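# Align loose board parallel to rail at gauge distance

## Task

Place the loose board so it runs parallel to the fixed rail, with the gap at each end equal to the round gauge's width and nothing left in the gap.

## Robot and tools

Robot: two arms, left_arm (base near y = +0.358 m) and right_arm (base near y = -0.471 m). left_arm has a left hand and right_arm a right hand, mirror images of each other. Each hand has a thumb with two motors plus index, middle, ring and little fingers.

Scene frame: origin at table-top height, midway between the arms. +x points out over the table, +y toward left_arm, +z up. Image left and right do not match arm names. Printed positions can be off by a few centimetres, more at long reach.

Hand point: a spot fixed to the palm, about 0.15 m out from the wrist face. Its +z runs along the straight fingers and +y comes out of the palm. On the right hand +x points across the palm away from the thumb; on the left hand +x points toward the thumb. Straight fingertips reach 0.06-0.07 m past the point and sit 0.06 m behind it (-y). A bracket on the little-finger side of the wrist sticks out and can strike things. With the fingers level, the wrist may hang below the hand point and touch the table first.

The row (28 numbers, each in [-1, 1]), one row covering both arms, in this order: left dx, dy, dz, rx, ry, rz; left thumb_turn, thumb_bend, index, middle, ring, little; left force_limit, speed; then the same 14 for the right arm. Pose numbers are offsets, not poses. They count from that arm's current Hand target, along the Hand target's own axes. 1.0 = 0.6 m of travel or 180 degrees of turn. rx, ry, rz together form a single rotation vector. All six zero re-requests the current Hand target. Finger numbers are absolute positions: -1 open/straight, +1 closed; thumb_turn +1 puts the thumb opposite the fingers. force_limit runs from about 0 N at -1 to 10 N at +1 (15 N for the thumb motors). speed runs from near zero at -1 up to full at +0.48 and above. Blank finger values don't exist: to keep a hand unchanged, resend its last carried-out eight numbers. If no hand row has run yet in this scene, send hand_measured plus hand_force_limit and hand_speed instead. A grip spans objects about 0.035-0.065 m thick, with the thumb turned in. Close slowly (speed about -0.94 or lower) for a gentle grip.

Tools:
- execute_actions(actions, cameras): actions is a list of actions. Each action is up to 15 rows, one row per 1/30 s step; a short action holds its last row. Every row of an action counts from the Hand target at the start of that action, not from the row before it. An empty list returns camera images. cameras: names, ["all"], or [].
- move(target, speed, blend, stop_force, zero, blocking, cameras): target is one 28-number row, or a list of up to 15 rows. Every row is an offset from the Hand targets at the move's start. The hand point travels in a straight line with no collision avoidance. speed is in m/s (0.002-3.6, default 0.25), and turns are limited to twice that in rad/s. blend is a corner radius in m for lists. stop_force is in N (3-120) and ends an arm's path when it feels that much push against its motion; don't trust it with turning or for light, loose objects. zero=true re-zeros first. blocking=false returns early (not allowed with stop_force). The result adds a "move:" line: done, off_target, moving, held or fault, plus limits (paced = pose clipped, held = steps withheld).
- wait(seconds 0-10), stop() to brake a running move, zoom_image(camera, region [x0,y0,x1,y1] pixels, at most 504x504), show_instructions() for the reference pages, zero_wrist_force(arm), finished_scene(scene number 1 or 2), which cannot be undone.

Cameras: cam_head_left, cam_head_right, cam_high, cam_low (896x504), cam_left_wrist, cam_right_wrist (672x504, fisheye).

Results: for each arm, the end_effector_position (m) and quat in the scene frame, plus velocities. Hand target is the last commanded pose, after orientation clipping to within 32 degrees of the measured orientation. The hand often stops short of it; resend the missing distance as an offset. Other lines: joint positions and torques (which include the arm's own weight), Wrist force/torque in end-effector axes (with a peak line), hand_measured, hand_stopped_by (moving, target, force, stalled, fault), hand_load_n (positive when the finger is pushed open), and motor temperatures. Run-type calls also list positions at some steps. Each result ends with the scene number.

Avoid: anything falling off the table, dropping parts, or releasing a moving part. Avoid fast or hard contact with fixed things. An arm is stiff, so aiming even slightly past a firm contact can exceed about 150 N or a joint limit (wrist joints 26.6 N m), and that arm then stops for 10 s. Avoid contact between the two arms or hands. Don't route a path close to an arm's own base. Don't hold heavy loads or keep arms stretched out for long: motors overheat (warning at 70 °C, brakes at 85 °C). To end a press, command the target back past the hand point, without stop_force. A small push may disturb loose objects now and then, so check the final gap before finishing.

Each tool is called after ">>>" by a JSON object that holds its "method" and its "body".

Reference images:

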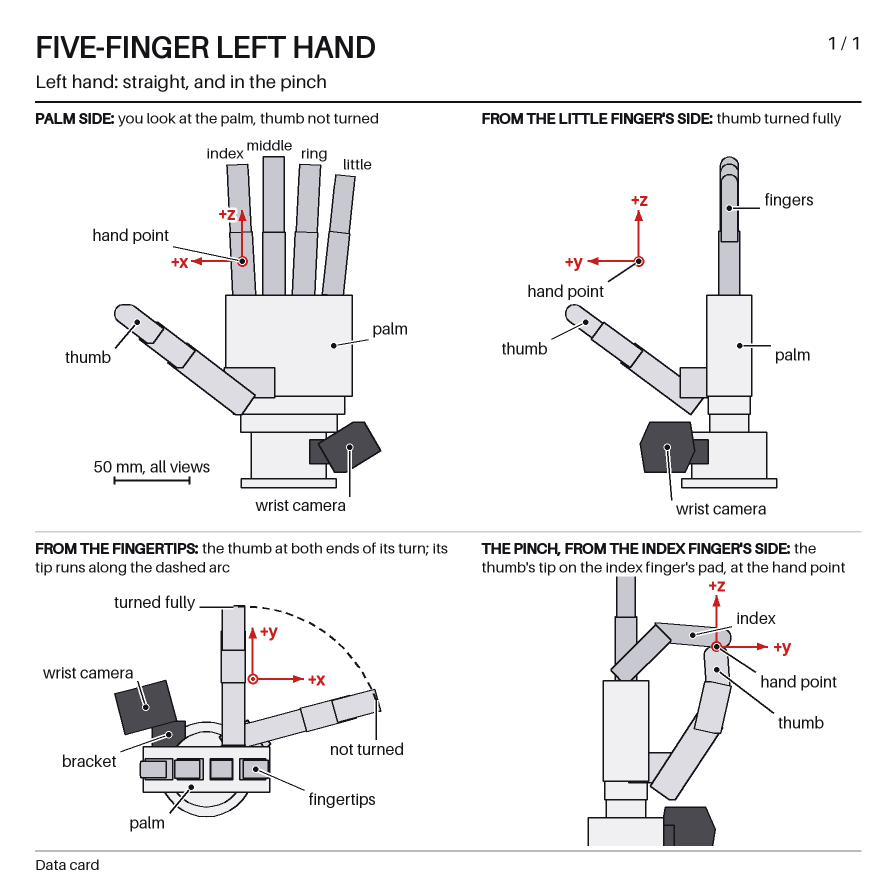

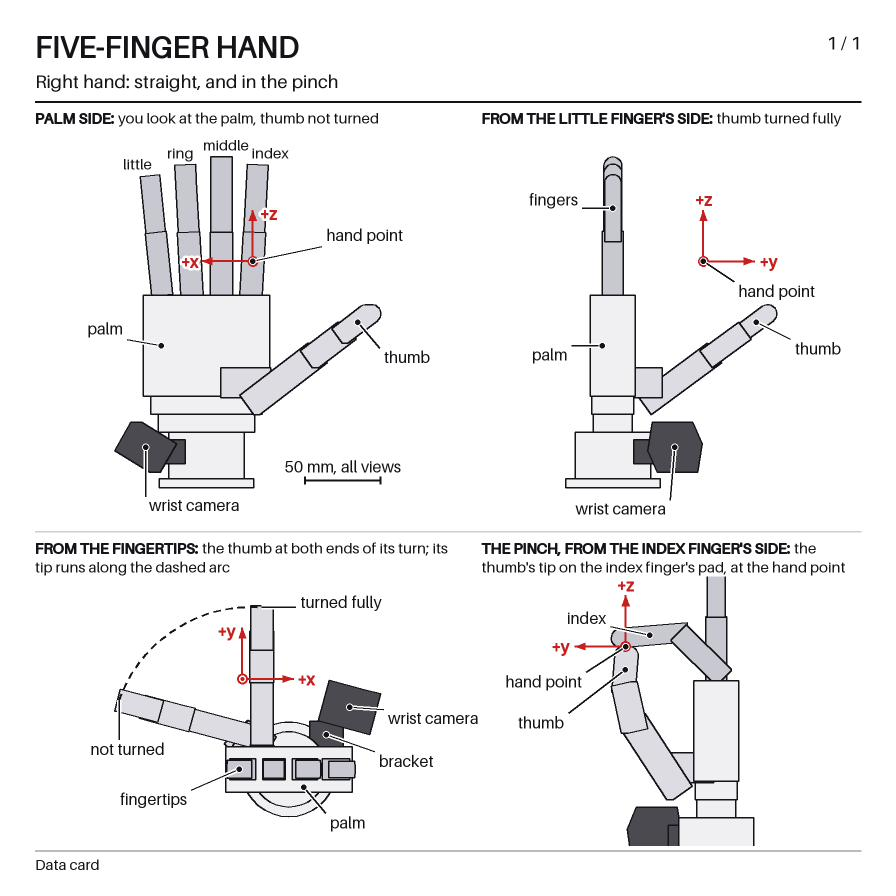

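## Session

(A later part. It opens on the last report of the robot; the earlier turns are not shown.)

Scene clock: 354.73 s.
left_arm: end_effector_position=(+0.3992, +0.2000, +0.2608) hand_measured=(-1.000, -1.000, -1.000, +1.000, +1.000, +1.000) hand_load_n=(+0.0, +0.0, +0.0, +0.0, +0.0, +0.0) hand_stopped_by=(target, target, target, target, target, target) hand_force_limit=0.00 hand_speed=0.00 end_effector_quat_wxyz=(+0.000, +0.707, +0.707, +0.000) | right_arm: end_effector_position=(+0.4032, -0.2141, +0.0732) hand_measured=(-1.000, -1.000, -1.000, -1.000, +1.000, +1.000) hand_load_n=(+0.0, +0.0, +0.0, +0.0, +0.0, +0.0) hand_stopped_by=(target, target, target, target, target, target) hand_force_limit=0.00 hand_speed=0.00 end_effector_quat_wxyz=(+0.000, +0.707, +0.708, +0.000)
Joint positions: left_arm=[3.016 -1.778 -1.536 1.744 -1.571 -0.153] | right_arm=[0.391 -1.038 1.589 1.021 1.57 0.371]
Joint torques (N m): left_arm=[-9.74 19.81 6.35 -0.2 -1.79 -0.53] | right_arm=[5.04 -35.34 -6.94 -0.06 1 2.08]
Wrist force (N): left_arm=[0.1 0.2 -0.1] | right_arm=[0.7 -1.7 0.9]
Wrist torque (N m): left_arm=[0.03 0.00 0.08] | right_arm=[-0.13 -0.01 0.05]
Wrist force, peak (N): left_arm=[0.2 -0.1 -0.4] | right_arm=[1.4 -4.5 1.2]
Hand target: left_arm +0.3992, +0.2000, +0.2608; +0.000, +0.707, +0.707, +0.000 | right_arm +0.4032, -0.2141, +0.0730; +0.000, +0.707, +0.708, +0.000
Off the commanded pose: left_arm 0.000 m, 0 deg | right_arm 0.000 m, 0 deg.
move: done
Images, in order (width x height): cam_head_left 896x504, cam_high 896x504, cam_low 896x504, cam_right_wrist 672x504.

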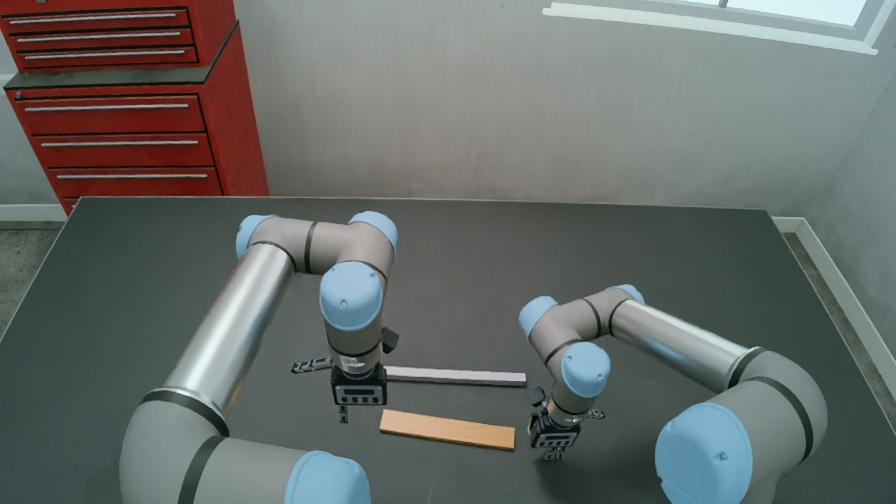

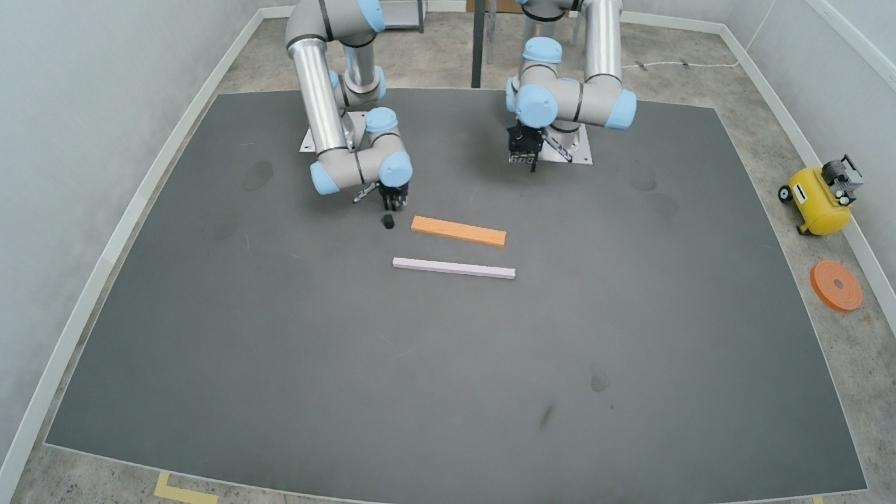

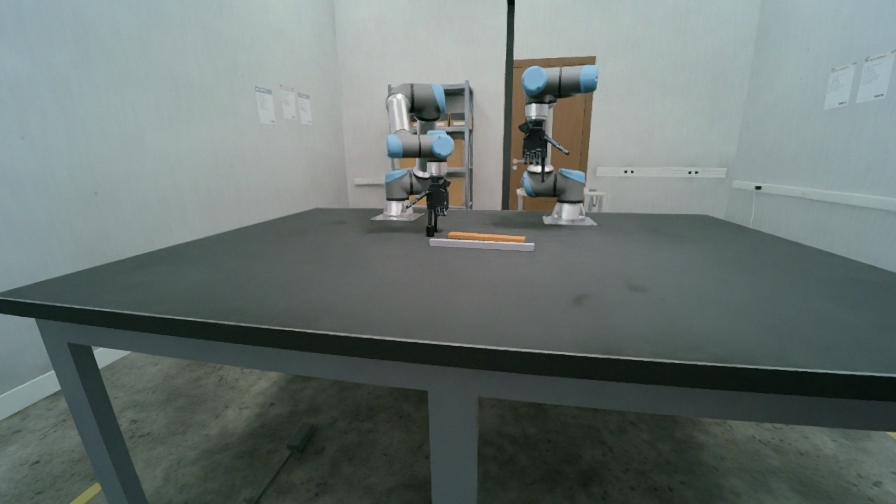

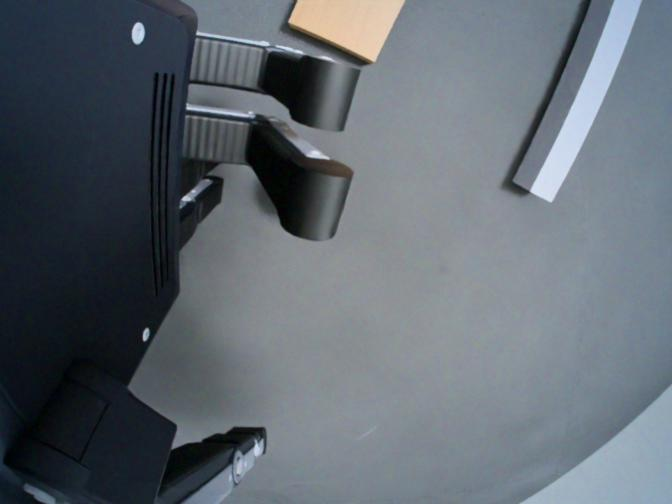

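>>> {"method": "move", "body": {"target": [0,0,0,0,0,0,-1,-1,-1,1,1,1,0,0,0.0245,0.0102,0,0,0,-0.2,-1,-1,-1,-1,1,1,0,0], "speed": 0.2, "cameras": ["cam_right_wrist","cam_high","cam_low"]}}

>>> {"method": "zoom_image", "body": {"camera": "cam_high", "region": [350, 180, 450, 260]}}

>>> {"method": "zoom_image", "body": {"camera": "cam_low", "region": [390, 170, 490, 260]}}

Scene clock: 371.83 s.
left_arm: end_effector_position=(+0.3992, +0.2000, +0.2608) hand_measured=(-1.000, -1.000, -1.000, +1.000, +1.000, +1.000) hand_load_n=(+0.0, +0.0, +0.0, +0.0, +0.5, +0.0) hand_stopped_by=(target, target, target, target, target, target) hand_force_limit=0.00 hand_speed=0.00 end_effector_quat_wxyz=(+0.000, +0.707, +0.707, +0.000) | right_arm: end_effector_position=(+0.4093, -0.1995, +0.0730) hand_measured=(-1.000, -1.000, -1.000, -1.000, +1.000, +1.000) hand_load_n=(+0.0, +0.0, +0.5, +0.0, +0.0, +0.0) hand_stopped_by=(target, target, target, target, target, target) hand_force_limit=0.00 hand_speed=0.00 end_effector_quat_wxyz=(+0.000, +0.454, +0.891, +0.000)
Joint positions: left_arm=[3.016 -1.778 -1.536 1.744 -1.571 -0.153] | right_arm=[0.335 -1.072 1.644 0.999 1.57 -0.314]
Joint torques (N m): left_arm=[-9.7 19.74 7.85 -0.19 -1.72 -0.34] | right_arm=[4.11 -42.72 -18.06 1.03 -1.62 -1.54]
Wrist force (N): left_arm=[0.1 0.3 0.0] | right_arm=[0.8 -1.9 1.1]
Wrist torque (N m): left_arm=[0.05 -0.01 0.08] | right_arm=[-0.17 -0.06 0.02]
Wrist force, peak (N): left_arm=[0.5 -0.3 0.2] | right_arm=[1.0 -2.0 1.2]
Hand target: left_arm +0.3992, +0.2000, +0.2608; +0.000, +0.707, +0.707, +0.000 | right_arm +0.4093, -0.1994, +0.0730; +0.000, +0.453, +0.891, +0.000
Off the commanded pose: left_arm 0.000 m, 0 deg | right_arm 0.000 m, 0 deg.
move: done
Images, in order (width x height): cam_high 896x504, cam_low 896x504, cam_right_wrist 672x504.

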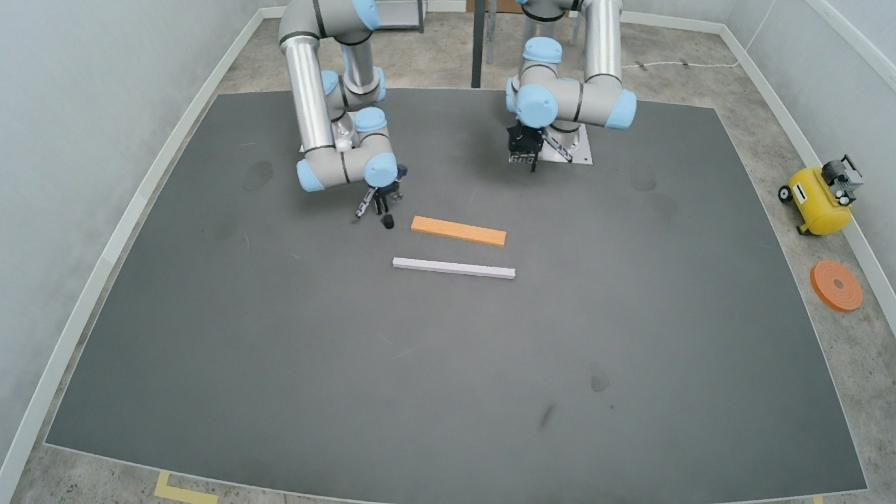

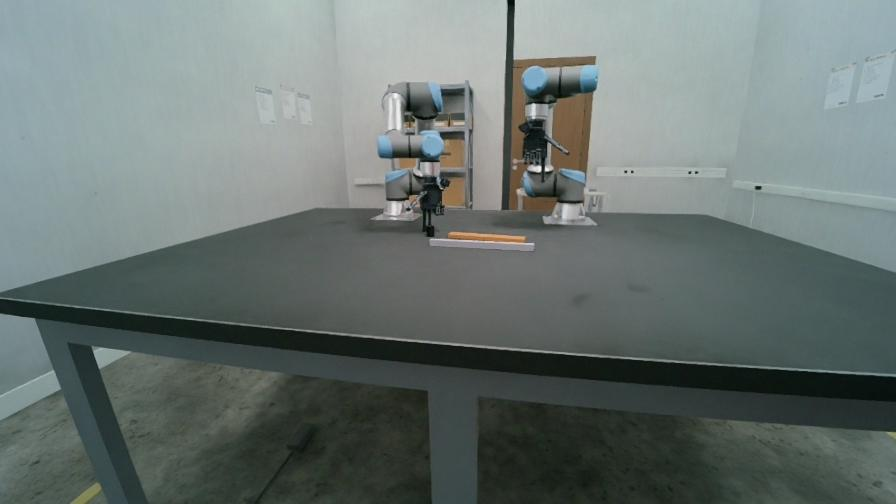

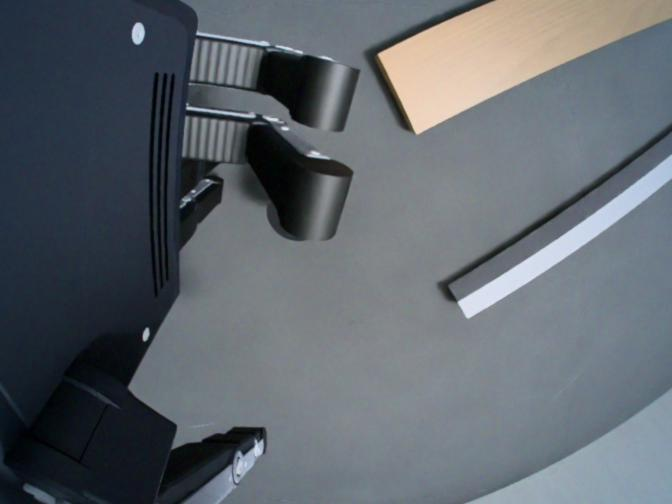

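Scaled by 5.040.

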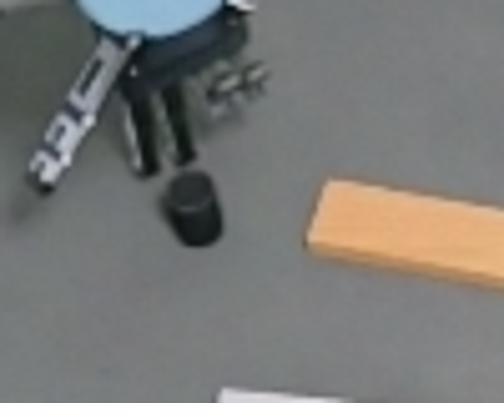

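Scaled by 5.040.

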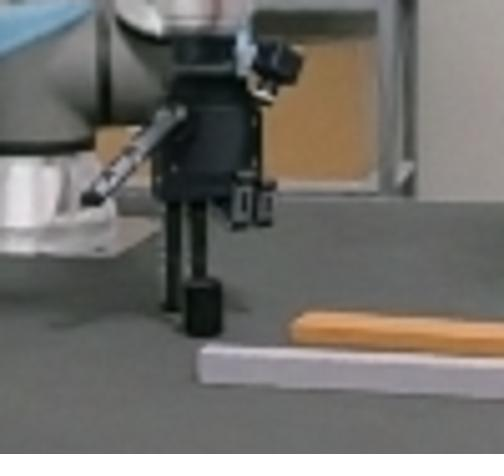

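>>> {"method": "move", "body": {"target": [0,0,0,0,0,0,-1,-1,-1,1,1,1,0,0,0,0.05,0,0,0,0,-1,-1,-1,-1,1,1,0,0], "speed": 0.04, "cameras": ["cam_right_wrist","cam_high","cam_low"]}}

>>> {"method": "zoom_image", "body": {"camera": "cam_high", "region": [350, 180, 450, 260]}}

>>> {"method": "zoom_image", "body": {"camera": "cam_low", "region": [390, 170, 490, 260]}}

Scene clock: 387.90 s.
left_arm: end_effector_position=(+0.3992, +0.2000, +0.2608) hand_measured=(-1.000, -1.000, -1.000, +1.000, +1.000, +1.000) hand_load_n=(+0.0, +0.0, +0.0, +0.0, +0.0, +0.0) hand_stopped_by=(target, target, target, target, target, target) hand_force_limit=0.00 hand_speed=0.00 end_effector_quat_wxyz=(+0.000, +0.707, +0.707, +0.000) | right_arm: end_effector_position=(+0.4335, -0.1817, +0.0730) hand_measured=(-1.000, -1.000, -1.000, -1.000, +1.000, +1.000) hand_load_n=(+0.0, +0.0, +0.0, +0.0, +0.0, +0.0) hand_stopped_by=(target, target, target, target, target, target) hand_force_limit=0.00 hand_speed=0.00 end_effector_quat_wxyz=(+0.000, +0.454, +0.891, +0.000)
Joint positions: left_arm=[3.016 -1.778 -1.536 1.744 -1.571 -0.153] | right_arm=[0.355 -1.009 1.541 1.039 1.57 -0.294]
Joint torques (N m): left_arm=[-9.33 21.19 6.21 -0.31 -1.86 -0.59] | right_arm=[-7.47 -54.31 -5.6 -0.37 -0.69 -1.77]
Wrist force (N): left_arm=[-0.1 0.1 0.0] | right_arm=[0.7 -1.9 1.3]
Wrist torque (N m): left_arm=[0.02 0.03 0.07] | right_arm=[-0.18 -0.05 -0.01]
Wrist force, peak (N): left_arm=[0.5 0.2 -0.3] | right_arm=[0.8 -7.9 -2.3]
Hand target: left_arm +0.3992, +0.2000, +0.2608; +0.000, +0.707, +0.707, +0.000 | right_arm +0.4335, -0.1818, +0.0730; +0.000, +0.453, +0.891, +0.000
Off the commanded pose: left_arm 0.000 m, 0 deg | right_arm 0.000 m, 0 deg.
move: done
Images, in order (width x height): cam_high 896x504, cam_low 896x504, cam_right_wrist 672x504.

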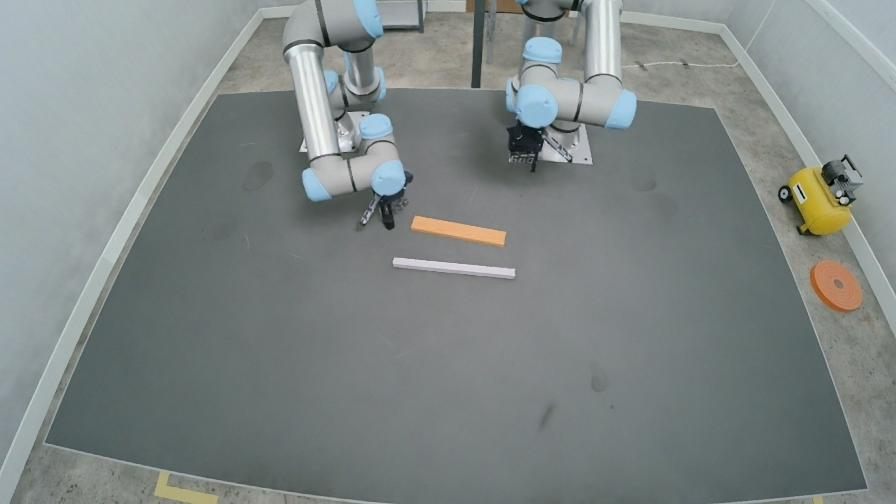

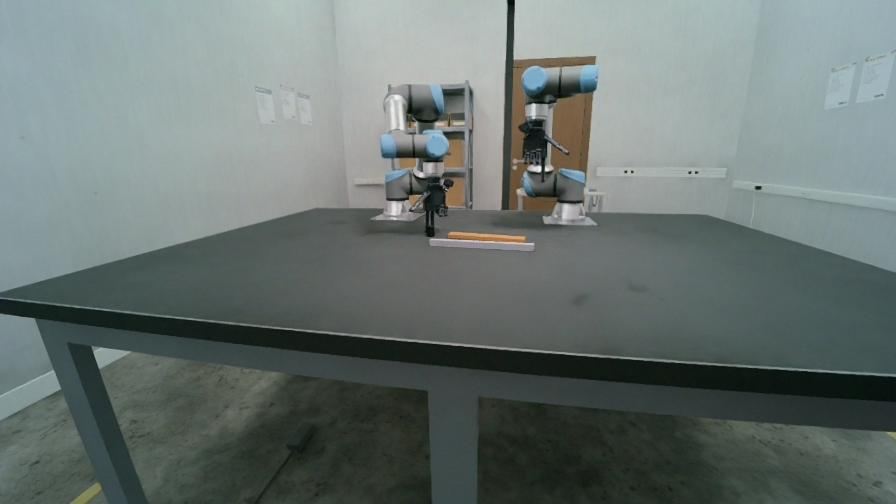

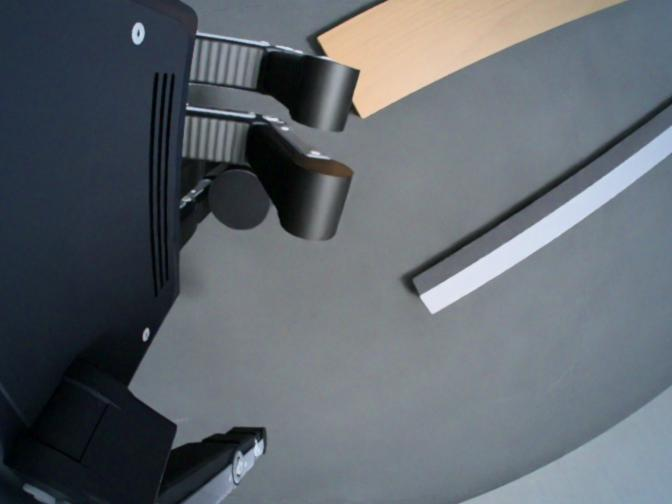

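Scaled by 5.040.

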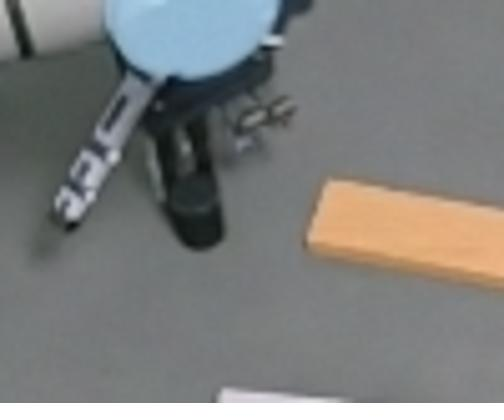

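Scaled by 5.040.

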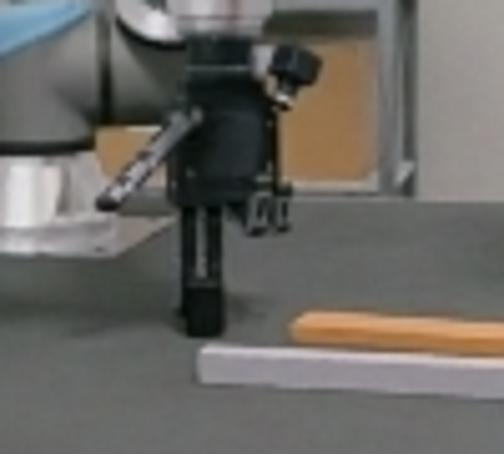

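>>> {"method": "move", "body": {"target": [0,0,0,0,0,0,-1,-1,-1,1,1,1,0,0,0,0.2083,0,0,0,0,-1,-1,-1,-1,1,1,0,0], "speed": 0.05, "cameras": ["cam_right_wrist","cam_high"]}}

>>> {"method": "zoom_image", "body": {"camera": "cam_high", "region": [350, 200, 450, 280]}}

Scene clock: 401.33 s.
left_arm: end_effector_position=(+0.3992, +0.2000, +0.2608) hand_measured=(-1.000, -1.000, -1.000, +1.000, +1.000, +1.000) hand_load_n=(+0.0, +0.0, +0.0, +0.0, +0.0, +0.0) hand_stopped_by=(target, target, target, target, target, target) hand_force_limit=0.00 hand_speed=0.00 end_effector_quat_wxyz=(+0.000, +0.707, +0.707, +0.000) | right_arm: end_effector_position=(+0.5345, -0.1082, +0.0729) hand_measured=(-1.000, -1.000, -1.000, -1.000, +1.000, +1.000) hand_load_n=(+0.0, -0.5, +0.0, +0.0, +0.0, +0.0) hand_stopped_by=(target, target, target, target, target, target) hand_force_limit=0.00 hand_speed=0.00 end_effector_quat_wxyz=(+0.000, +0.453, +0.891, +0.000)
Joint positions: left_arm=[3.016 -1.778 -1.536 1.744 -1.571 -0.153] | right_arm=[0.416 -0.719 1.029 1.262 1.57 -0.232]
Joint torques (N m): left_arm=[-9.48 22.5 7.46 -0.04 -1.82 -0.55] | right_arm=[-7.6 -62.56 -22.31 0.44 -0.47 -1.75]
Wrist force (N): left_arm=[0.0 0.2 0.0] | right_arm=[0.8 -1.8 1.3]
Wrist torque (N m): left_arm=[0.03 0.01 0.08] | right_arm=[-0.15 -0.08 0.00]
Wrist force, peak (N): left_arm=[0.4 0.3 0.0] | right_arm=[-0.2 -10.1 -5.7]
Hand target: left_arm +0.3992, +0.2000, +0.2608; +0.000, +0.707, +0.707, +0.000 | right_arm +0.5346, -0.1082, +0.0730; +0.000, +0.453, +0.891, +0.000
Off the commanded pose: left_arm 0.000 m, 0 deg | right_arm 0.000 m, 0 deg.
move: done
Images, in order (width x height): cam_high 896x504, cam_right_wrist 672x504.

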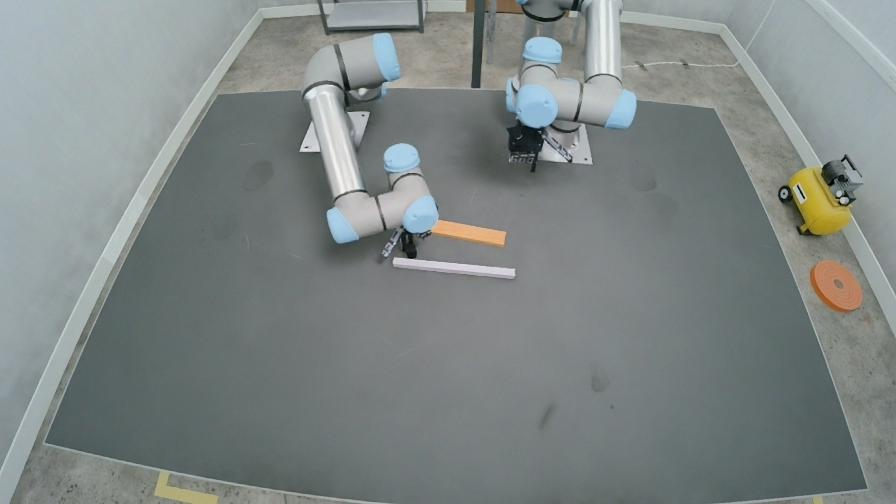

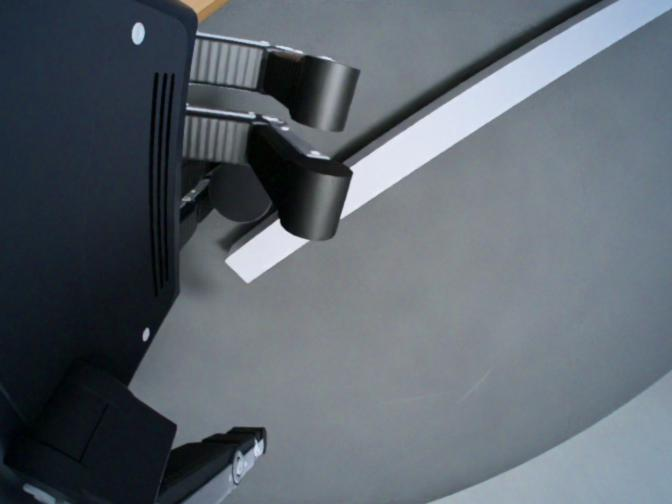

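Scaled by 5.040.

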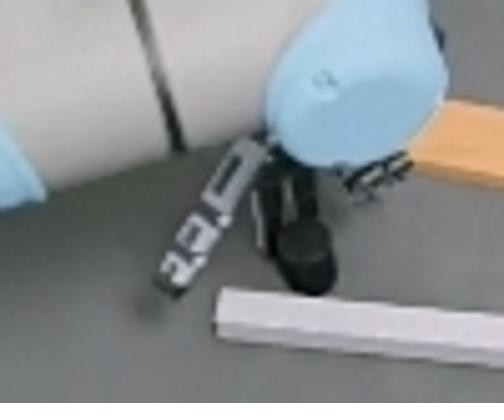

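>>> {"method": "move", "body": {"target": [[0,0,0,0,0,0,-1,-1,-1,1,1,1,0,0,0,-0.01,0,0,0,0,-1,-1,-1,-1,1,1,0,0],[0,0,0,0,0,0,-1,-1,-1,1,1,1,0,0,-0.0316,-0.0294,0,0,0,0.2,-1,-1,-1,-1,1,1,0,0]], "speed": 0.15}}

>>> {"method": "move", "body": {"target": [0,0,0,0,0,0,-1,-1,-1,1,1,1,0,0,0,0.05,0,0,0,0,-1,-1,-1,-1,1,1,0,0], "speed": 0.015, "stop_force": 10, "cameras": ["cam_right_wrist","cam_high"]}}

>>> {"method": "zoom_image", "body": {"camera": "cam_high", "region": [350, 200, 450, 280]}}

Scene clock: 410.30 s.
left_arm: end_effector_position=(+0.3992, +0.2000, +0.2608) hand_measured=(-1.000, -1.000, -1.000, +1.000, +1.000, +1.000) hand_load_n=(+0.0, +0.0, +0.0, +0.0, +0.0, +0.0) hand_stopped_by=(target, target, target, target, target, target) hand_force_limit=0.00 hand_speed=0.00 end_effector_quat_wxyz=(+0.000, +0.707, +0.707, +0.000) | right_arm: end_effector_position=(+0.5314, -0.1338, +0.0729) hand_measured=(-1.000, -1.000, -1.000, -1.000, +1.000, +1.000) hand_load_n=(+0.0, +0.0, +0.0, +0.0, +0.0, +0.5) hand_stopped_by=(target, target, target, target, target, target) hand_force_limit=0.00 hand_speed=0.00 end_effector_quat_wxyz=(+0.000, +0.707, +0.708, +0.000)
Joint positions: left_arm=[3.016 -1.778 -1.536 1.744 -1.571 -0.153] | right_arm=[0.438 -0.686 0.967 1.291 1.57 0.417]
Joint torques (N m): left_arm=[-9.03 24.56 6.83 -0.09 -1.73 -0.53] | right_arm=[-0.33 -67.89 -7.14 -0.18 2.04 2.03]
Wrist force (N): left_arm=[0.3 -0.2 0.2] | right_arm=[0.6 -1.6 1.0]
Wrist torque (N m): left_arm=[-0.05 -0.03 0.10] | right_arm=[-0.13 -0.02 0.11]
Wrist force, peak (N): left_arm=[0.0 0.1 0.5] | right_arm=[0.5 -2.2 1.2]
Hand target: left_arm +0.3992, +0.2000, +0.2608; +0.000, +0.707, +0.707, +0.000 | right_arm +0.5315, -0.1339, +0.0730; +0.000, +0.707, +0.708, +0.000
Off the commanded pose: left_arm 0.000 m, 0 deg | right_arm 0.000 m, 0 deg.
move: done

Scene clock: 412.70 s.
left_arm: end_effector_position=(+0.3992, +0.2000, +0.2608) hand_measured=(-1.000, -1.000, -1.000, +1.000, +1.000, +1.000) hand_load_n=(+0.0, -0.5, +0.0, +0.0, +0.0, +0.0) hand_stopped_by=(target, target, target, target, target, target) hand_force_limit=0.00 hand_speed=0.00 end_effector_quat_wxyz=(+0.000, +0.707, +0.707, +0.000) | right_arm: end_effector_position=(+0.5495, -0.1339, +0.0730) hand_measured=(-1.000, -1.000, -1.000, -1.000, +1.000, +1.000) hand_load_n=(-0.5, +0.0, +0.5, +0.5, +0.0, +0.0) hand_stopped_by=(target, target, target, target, target, target) hand_force_limit=0.00 hand_speed=0.00 end_effector_quat_wxyz=(+0.000, +0.707, +0.708, +0.000)
Joint positions: left_arm=[3.016 -1.778 -1.536 1.744 -1.571 -0.153] | right_arm=[0.426 -0.644 0.888 1.328 1.57 0.406]
Joint torques (N m): left_arm=[-8.97 24.91 6.87 -0.15 -1.78 -0.53] | right_arm=[1.9 -68.08 -25.93 2.44 2.31 1.9]
Wrist force (N): left_arm=[0.2 0.3 -0.2] | right_arm=[0.8 -11.0 -1.9]
Wrist torque (N m): left_arm=[0.06 -0.03 0.09] | right_arm=[0.07 0.00 -0.07]
Wrist force, peak (N): left_arm=[0.2 -0.1 0.3] | right_arm=[1.1 -18.1 -3.5]
Hand target: left_arm +0.3992, +0.2000, +0.2608; +0.000, +0.707, +0.707, +0.000 | right_arm +0.5495, -0.1339, +0.0730; +0.000, +0.707, +0.708, +0.000 (not the last commanded pose)
Off the commanded pose: left_arm 0.000 m, 0 deg | right_arm 0.012 m, 0 deg.
move: contact (right_arm)
Images, in order (width x height): cam_high 896x504, cam_right_wrist 672x504.

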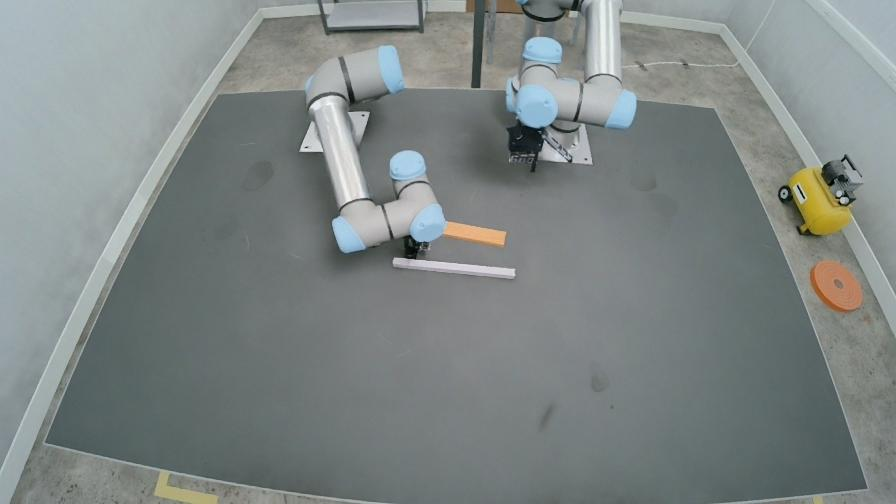

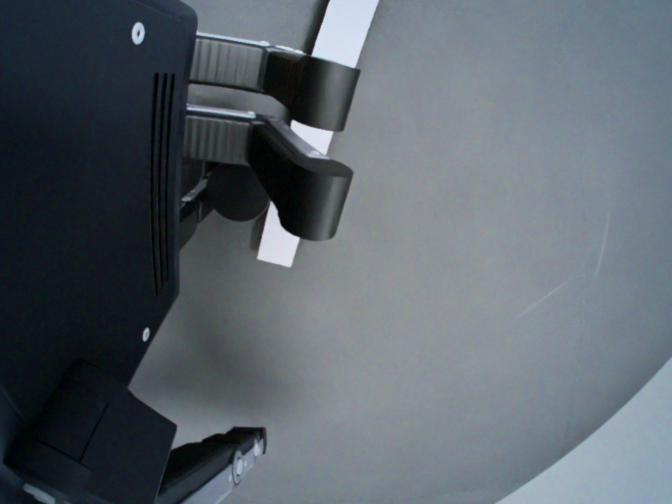

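Scaled by 5.040.

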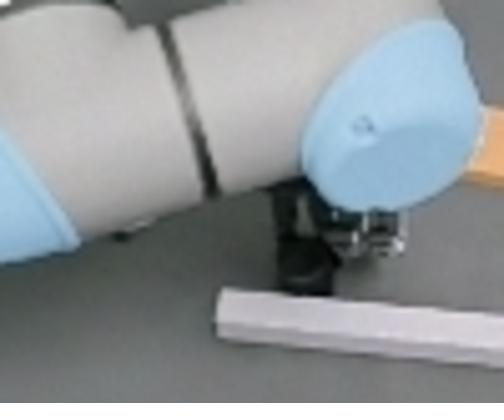

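>>> {"method": "move", "body": {"target": [[0,0,0,0,0,0,-1,-1,-1,1,1,1,0,0,0,-0.0325,0,0,0,0,-1,-1,-1,-1,1,1,0,0],[0,0,0,0,0,0,-1,-1,-1,1,1,1,0,0,0,-0.0325,-0.1117,0,0,0,-1,-1,-1,1,1,1,0,0],[0,0,0,0,0,0,-1,-1,-1,1,1,1,0,0,-0.035,0.0275,-0.1117,0,0,0,-1,-1,-1,1,1,1,0,0],[0,0,0,0,0,0,-1,-1,-1,1,1,1,0,0,-0.035,0.0275,0,0,0,0,-1,-1,-1,1,1,1,0,0]], "speed": 0.15, "blend": [0.01,0,0.01,0], "cameras": ["cam_high","cam_right_wrist"]}}

>>> {"method": "zoom_image", "body": {"camera": "cam_high", "region": [350, 200, 450, 280]}}

Scene clock: 432.57 s.
left_arm: end_effector_position=(+0.3992, +0.2000, +0.2608) hand_measured=(-1.000, -1.000, -1.000, +1.000, +1.000, +1.000) hand_load_n=(+0.0, +0.0, +0.0, +0.0, +0.0, +0.0) hand_stopped_by=(target, target, target, target, target, target) hand_force_limit=0.00 hand_speed=0.00 end_effector_quat_wxyz=(+0.000, +0.707, +0.707, +0.000) | right_arm: end_effector_position=(+0.5659, -0.1549, +0.0730) hand_measured=(-1.000, -1.000, -1.000, +1.000, +1.000, +1.000) hand_load_n=(+0.0, +0.0, +0.0, +0.0, +0.0, +0.0) hand_stopped_by=(target, target, target, target, target, target) hand_force_limit=0.00 hand_speed=0.00 end_effector_quat_wxyz=(+0.000, +0.707, +0.708, +0.000)
Joint positions: left_arm=[3.016 -1.778 -1.536 1.744 -1.571 -0.153] | right_arm=[0.385 -0.638 0.877 1.333 1.57 0.364]
Joint torques (N m): left_arm=[-8.98 25.84 7.54 -0.27 -1.8 -0.58] | right_arm=[-6.73 -64.34 -12.84 0.31 2.16 -1.76]
Wrist force (N): left_arm=[0.0 0.0 0.0] | right_arm=[0.9 -2.2 1.9]
Wrist torque (N m): left_arm=[0.01 0.01 0.08] | right_arm=[-0.27 -0.07 -0.01]
Wrist force, peak (N): left_arm=[0.2 0.1 -0.5] | right_arm=[0.8 -11.5 -1.7]
Hand target: left_arm +0.3992, +0.2000, +0.2608; +0.000, +0.707, +0.707, +0.000 | right_arm +0.5660, -0.1549, +0.0730; +0.000, +0.707, +0.708, +0.000
Off the commanded pose: left_arm 0.000 m, 0 deg | right_arm 0.000 m, 0 deg.
move: done; blend cut to 0.0097 m at target 1
Images, in order (width x height): cam_high 896x504, cam_right_wrist 672x504.

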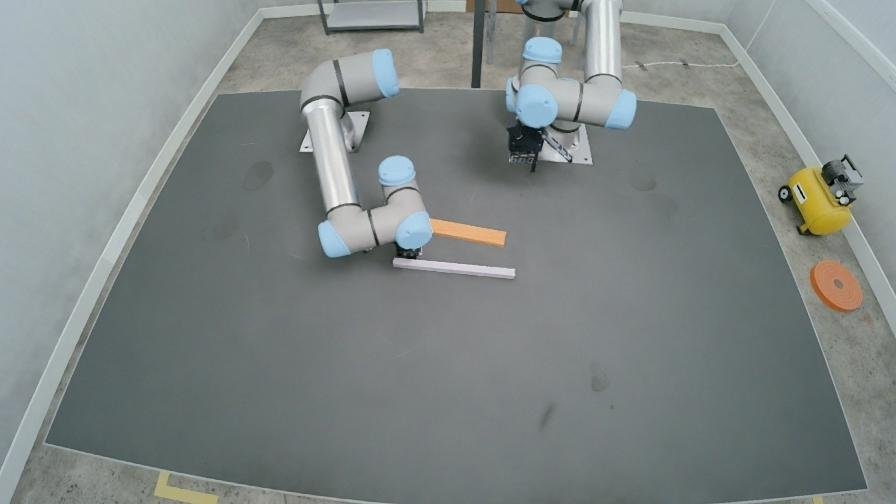

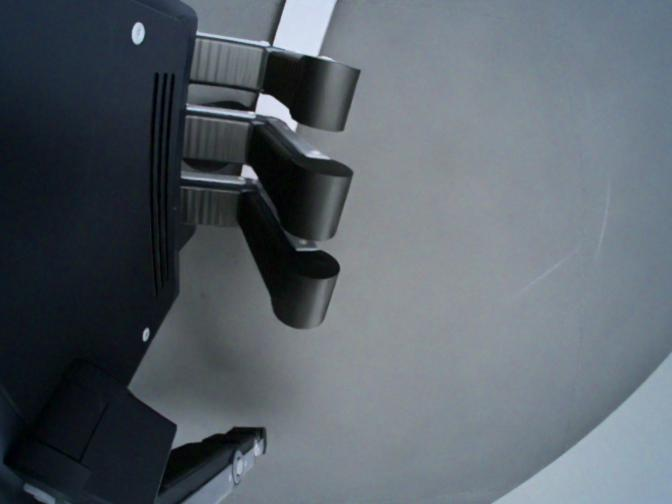

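Scaled by 5.040.

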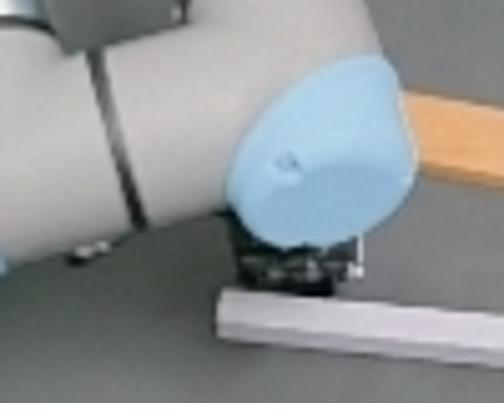

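>>> {"method": "move", "body": {"target": [0,0,0,0,0,0,-1,-1,-1,1,1,1,0,0,0.058,0,0,0,0,0,-1,-1,-1,1,1,1,0,0], "speed": 0.03, "cameras": ["cam_high","cam_right_wrist"]}}

>>> {"method": "zoom_image", "body": {"camera": "cam_high", "region": [350, 200, 450, 280]}}

Scene clock: 439.40 s.
left_arm: end_effector_position=(+0.3992, +0.2000, +0.2608) hand_measured=(-1.000, -1.000, -1.000, +1.000, +1.000, +1.000) hand_load_n=(+0.0, +0.0, +0.0, +0.0, +0.0, +0.0) hand_stopped_by=(target, target, target, target, target, target) hand_force_limit=0.00 hand_speed=0.00 end_effector_quat_wxyz=(+0.000, +0.707, +0.707, +0.000) | right_arm: end_effector_position=(+0.5659, -0.1201, +0.0729) hand_measured=(-1.000, -1.000, -1.000, +1.000, +1.000, +1.000) hand_load_n=(-0.5, +0.0, +0.0, +0.0, +0.5, +0.0) hand_stopped_by=(target, target, target, target, target, target) hand_force_limit=0.00 hand_speed=0.00 end_effector_quat_wxyz=(+0.000, +0.707, +0.707, +0.000) end_effector_velocity=(+0.001, +0.000, +0.000) end_effector_angular_velocity=(+0.003, -0.002, +0.002)
Joint positions: left_arm=[3.016 -1.778 -1.536 1.744 -1.571 -0.153] | right_arm=[0.436 -0.575 0.756 1.391 1.57 0.415]
Joint velocities: left_arm=[within noise] | right_arm=[-0.002 -0.002 0.004 -0.005 -0.002 -0.003]
Joint torques (N m): left_arm=[-9.45 27.63 6.7 -0.22 -1.85 -0.4] | right_arm=[-6.67 -71.2 -8.37 -0.2 -2.39 -1.63]
Wrist force (N): left_arm=[0.0 0.1 0.1] | right_arm=[0.3 -2.0 1.5]
Wrist torque (N m): left_arm=[0.01 0.01 0.08] | right_arm=[-0.19 -0.13 -0.01]
Wrist force, peak (N): left_arm=[0.0 0.2 0.5] | right_arm=[1.1 -2.4 2.0]
Hand target: left_arm +0.3992, +0.2000, +0.2608; +0.000, +0.707, +0.707, +0.000 | right_arm +0.5659, -0.1201, +0.0730; +0.000, +0.707, +0.708, +0.000
Off the commanded pose: left_arm 0.000 m, 0 deg | right_arm 0.000 m, 0 deg.
move: done
Images, in order (width x height): cam_high 896x504, cam_right_wrist 672x504.

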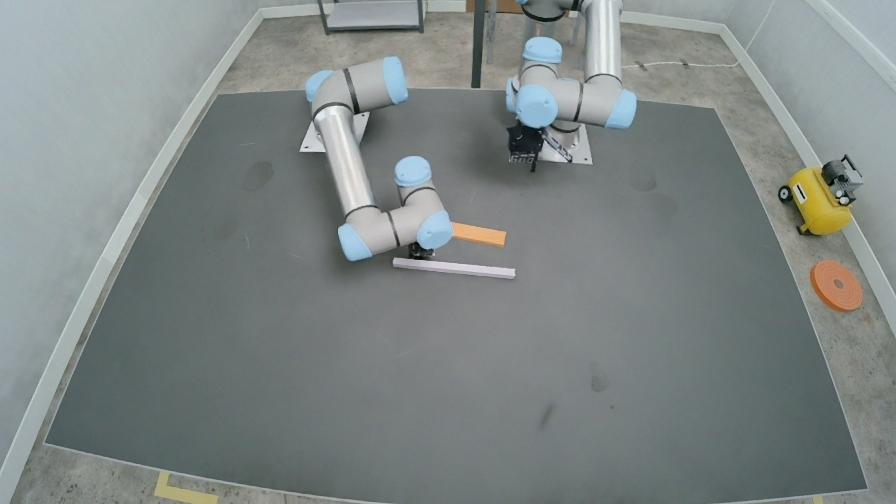

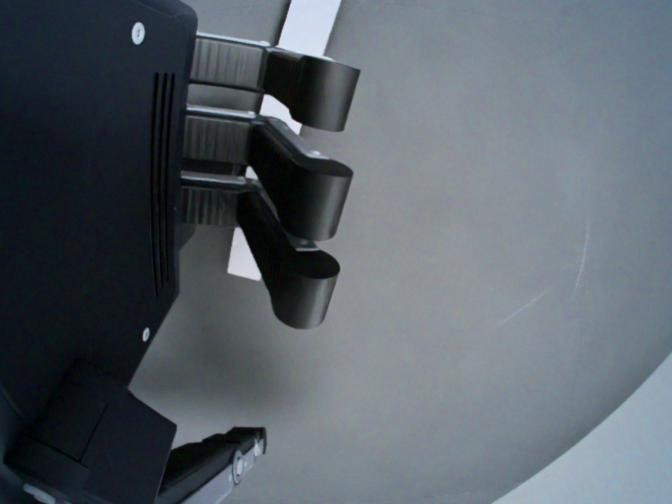

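Scaled by 5.040.

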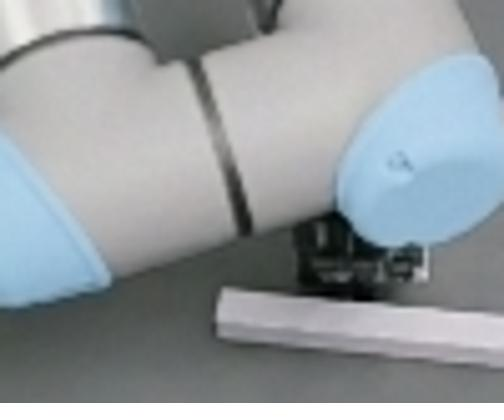

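>>> {"method": "move", "body": {"target": [[0,0,0,0,0,0,-1,-1,-1,1,1,1,0,0,-0.0167,0,0,0,0,0,-1,-1,-1,1,1,1,0,0],[0,0,0,0,0,0,-1,-1,-1,1,1,1,0,0,-0.0167,-0.0615,0,0,0,0,-1,-1,-1,1,1,1,0,0],[0,0,0,0,0,0,-1,-1,-1,1,1,1,0,0,0.0363,-0.0615,0,0,0,0,-1,-1,-1,1,1,1,0,0]], "speed": 0.12}}

>>> {"method": "move", "body": {"target": [0,0,0,0,0,0,-1,-1,-1,1,1,1,0,0,0,0.07,0,0,0,0,-1,-1,-1,1,1,1,0,0], "speed": 0.01, "stop_force": 4, "cameras": ["cam_high","cam_right_wrist"]}}

>>> {"method": "zoom_image", "body": {"camera": "cam_high", "region": [350, 200, 450, 280]}}

Scene clock: 451.80 s.
left_arm: end_effector_position=(+0.3992, +0.2000, +0.2608) hand_measured=(-1.000, -1.000, -1.000, +1.000, +1.000, +1.000) hand_load_n=(+0.0, +0.0, +0.0, +0.0, +0.0, -0.5) hand_stopped_by=(target, target, target, target, target, target) hand_force_limit=0.00 hand_speed=0.00 end_effector_quat_wxyz=(+0.000, +0.707, +0.707, +0.000) | right_arm: end_effector_position=(+0.5290, -0.0984, +0.0729) hand_measured=(-1.000, -1.000, -1.000, +1.000, +1.000, +1.000) hand_load_n=(+0.0, +0.0, +0.0, +0.0, +0.0, +0.0) hand_stopped_by=(target, target, target, target, target, target) hand_force_limit=0.00 hand_speed=0.00 end_effector_quat_wxyz=(+0.000, +0.707, +0.708, +0.000)
Joint positions: left_arm=[3.016 -1.778 -1.536 1.744 -1.571 -0.153] | right_arm=[0.491 -0.628 0.857 1.342 1.57 0.471]
Joint torques (N m): left_arm=[-8.69 27.61 7.62 -0.13 -1.85 -0.61] | right_arm=[4.39 -58.6 -25.17 0.99 2.46 0.25]
Wrist force (N): left_arm=[-0.1 0.0 -0.1] | right_arm=[0.9 -2.2 1.6]
Wrist torque (N m): left_arm=[0.02 0.02 0.07] | right_arm=[-0.27 -0.07 0.07]
Wrist force, peak (N): left_arm=[0.5 0.1 0.1] | right_arm=[0.8 -3.5 1.6]
Hand target: left_arm +0.3992, +0.2000, +0.2608; +0.000, +0.707, +0.707, +0.000 | right_arm +0.5290, -0.0983, +0.0730; +0.000, +0.707, +0.708, +0.000
Off the commanded pose: left_arm 0.000 m, 0 deg | right_arm 0.000 m, 0 deg.
move: done

Scene clock: 454.70 s.
left_arm: end_effector_position=(+0.3992, +0.2000, +0.2608) hand_measured=(-1.000, -1.000, -1.000, +1.000, +1.000, +1.000) hand_load_n=(+0.0, +0.0, +0.0, +0.0, +0.0, +0.0) hand_stopped_by=(target, target, target, target, target, target) hand_force_limit=0.00 hand_speed=0.00 end_effector_quat_wxyz=(+0.000, +0.707, +0.707, +0.000) | right_arm: end_effector_position=(+0.5476, -0.0983, +0.0730) hand_measured=(-1.000, -1.000, -1.000, +1.000, +1.000, +1.000) hand_load_n=(+0.0, +0.0, +0.0, +0.0, +0.0, +0.0) hand_stopped_by=(target, target, target, target, target, target) hand_force_limit=0.00 hand_speed=0.00 end_effector_quat_wxyz=(+0.000, +0.707, +0.708, +0.000)
Joint positions: left_arm=[3.016 -1.778 -1.536 1.744 -1.571 -0.153] | right_arm=[0.478 -0.581 0.767 1.385 1.57 0.458]
Joint torques (N m): left_arm=[-8.22 29.24 7 -0.26 -1.8 -0.57] | right_arm=[4.51 -70.97 -22.52 -0.28 1.97 2.21]
Wrist force (N): left_arm=[0.1 0.1 0.3] | right_arm=[1.1 -1.8 1.5]
Wrist torque (N m): left_arm=[0.00 0.01 0.08] | right_arm=[-0.17 -0.11 0.08]
Wrist force, peak (N): left_arm=[0.2 0.4 -0.2] | right_arm=[1.3 -7.0 -1.1]
Hand target: left_arm +0.3992, +0.2000, +0.2608; +0.000, +0.707, +0.707, +0.000 | right_arm +0.5476, -0.0983, +0.0730; +0.000, +0.707, +0.708, +0.000 (not the last commanded pose)
Off the commanded pose: left_arm 0.000 m, 0 deg | right_arm 0.023 m, 0 deg.
move: contact (right_arm)
Images, in order (width x height): cam_high 896x504, cam_right_wrist 672x504.

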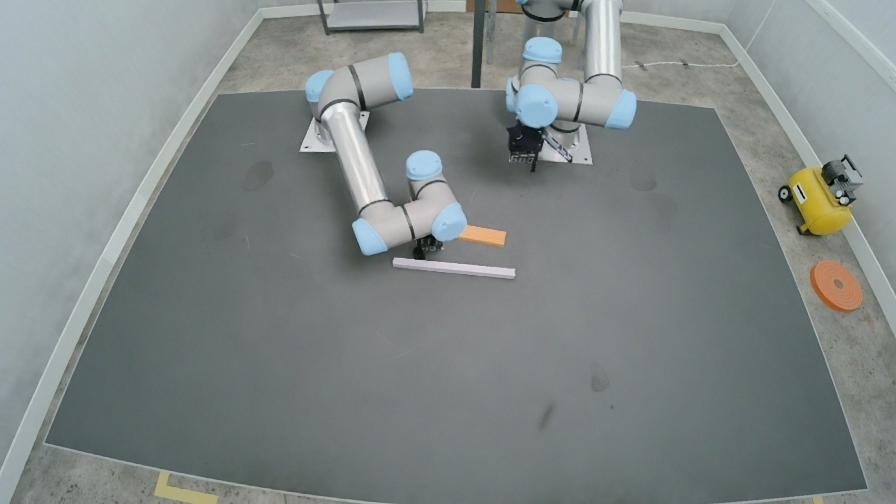

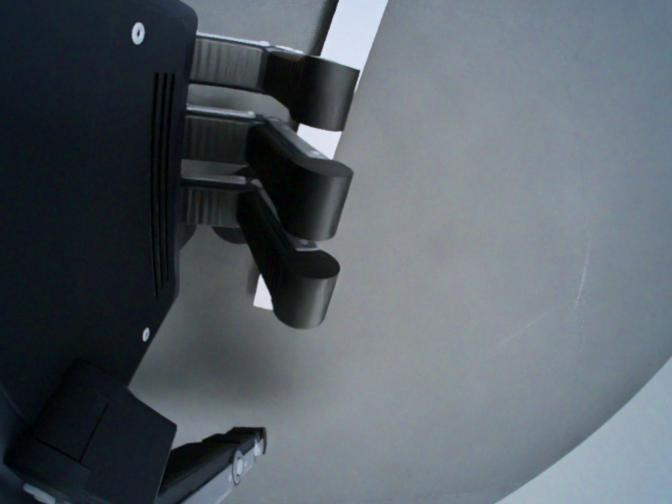

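Scaled by 5.040.

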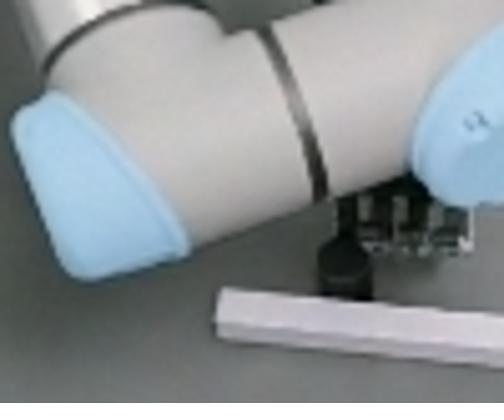

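>>> {"method": "move", "body": {"target": [0,0,0,0,0,0,-1,-1,-1,1,1,1,0,0,0,0.025,0,0,0,0,-1,-1,-1,1,1,1,0,0], "speed": 0.005, "stop_force": 5}}

Scene clock: 460.27 s.
left_arm: end_effector_position=(+0.3992, +0.2000, +0.2608) hand_measured=(-1.000, -1.000, -1.000, +1.000, +1.000, +1.000) hand_load_n=(+0.0, +0.0, +0.0, +0.0, +0.5, +0.0) hand_stopped_by=(target, target, target, target, target, target) hand_force_limit=0.00 hand_speed=0.00 end_effector_quat_wxyz=(+0.000, +0.707, +0.707, +0.000) | right_arm: end_effector_position=(+0.5483, -0.0982, +0.0732) hand_measured=(-1.000, -1.000, -1.000, +1.000, +1.000, +1.000) hand_load_n=(+0.0, -0.5, +0.5, +0.0, +0.0, +0.0) hand_stopped_by=(target, target, target, target, target, target) hand_force_limit=0.00 hand_speed=0.00 end_effector_quat_wxyz=(+0.000, +0.707, +0.707, +0.000)
Joint positions: left_arm=[3.016 -1.778 -1.536 1.744 -1.571 -0.153] | right_arm=[0.478 -0.579 0.763 1.387 1.57 0.458]
Joint torques (N m): left_arm=[-8.77 30.11 7.15 -0.13 -1.87 -0.64] | right_arm=[3.45 -69.24 -7.86 -1.42 0.12 1.91]
Wrist force (N): left_arm=[0.1 0.1 0.2] | right_arm=[1.1 -7.2 -1.5]
Wrist torque (N m): left_arm=[0.01 0.00 0.08] | right_arm=[0.00 -0.15 0.04]
Wrist force, peak (N): left_arm=[0.0 0.0 -0.5] | right_arm=[1.0 -9.4 -2.8]
Hand target: left_arm +0.3992, +0.2000, +0.2608; +0.000, +0.707, +0.707, +0.000 | right_arm +0.5483, -0.0982, +0.0732; +0.000, +0.707, +0.707, +0.000 (not the last commanded pose)
Off the commanded pose: left_arm 0.000 m, 0 deg | right_arm 0.014 m, 0 deg.
move: contact (right_arm)


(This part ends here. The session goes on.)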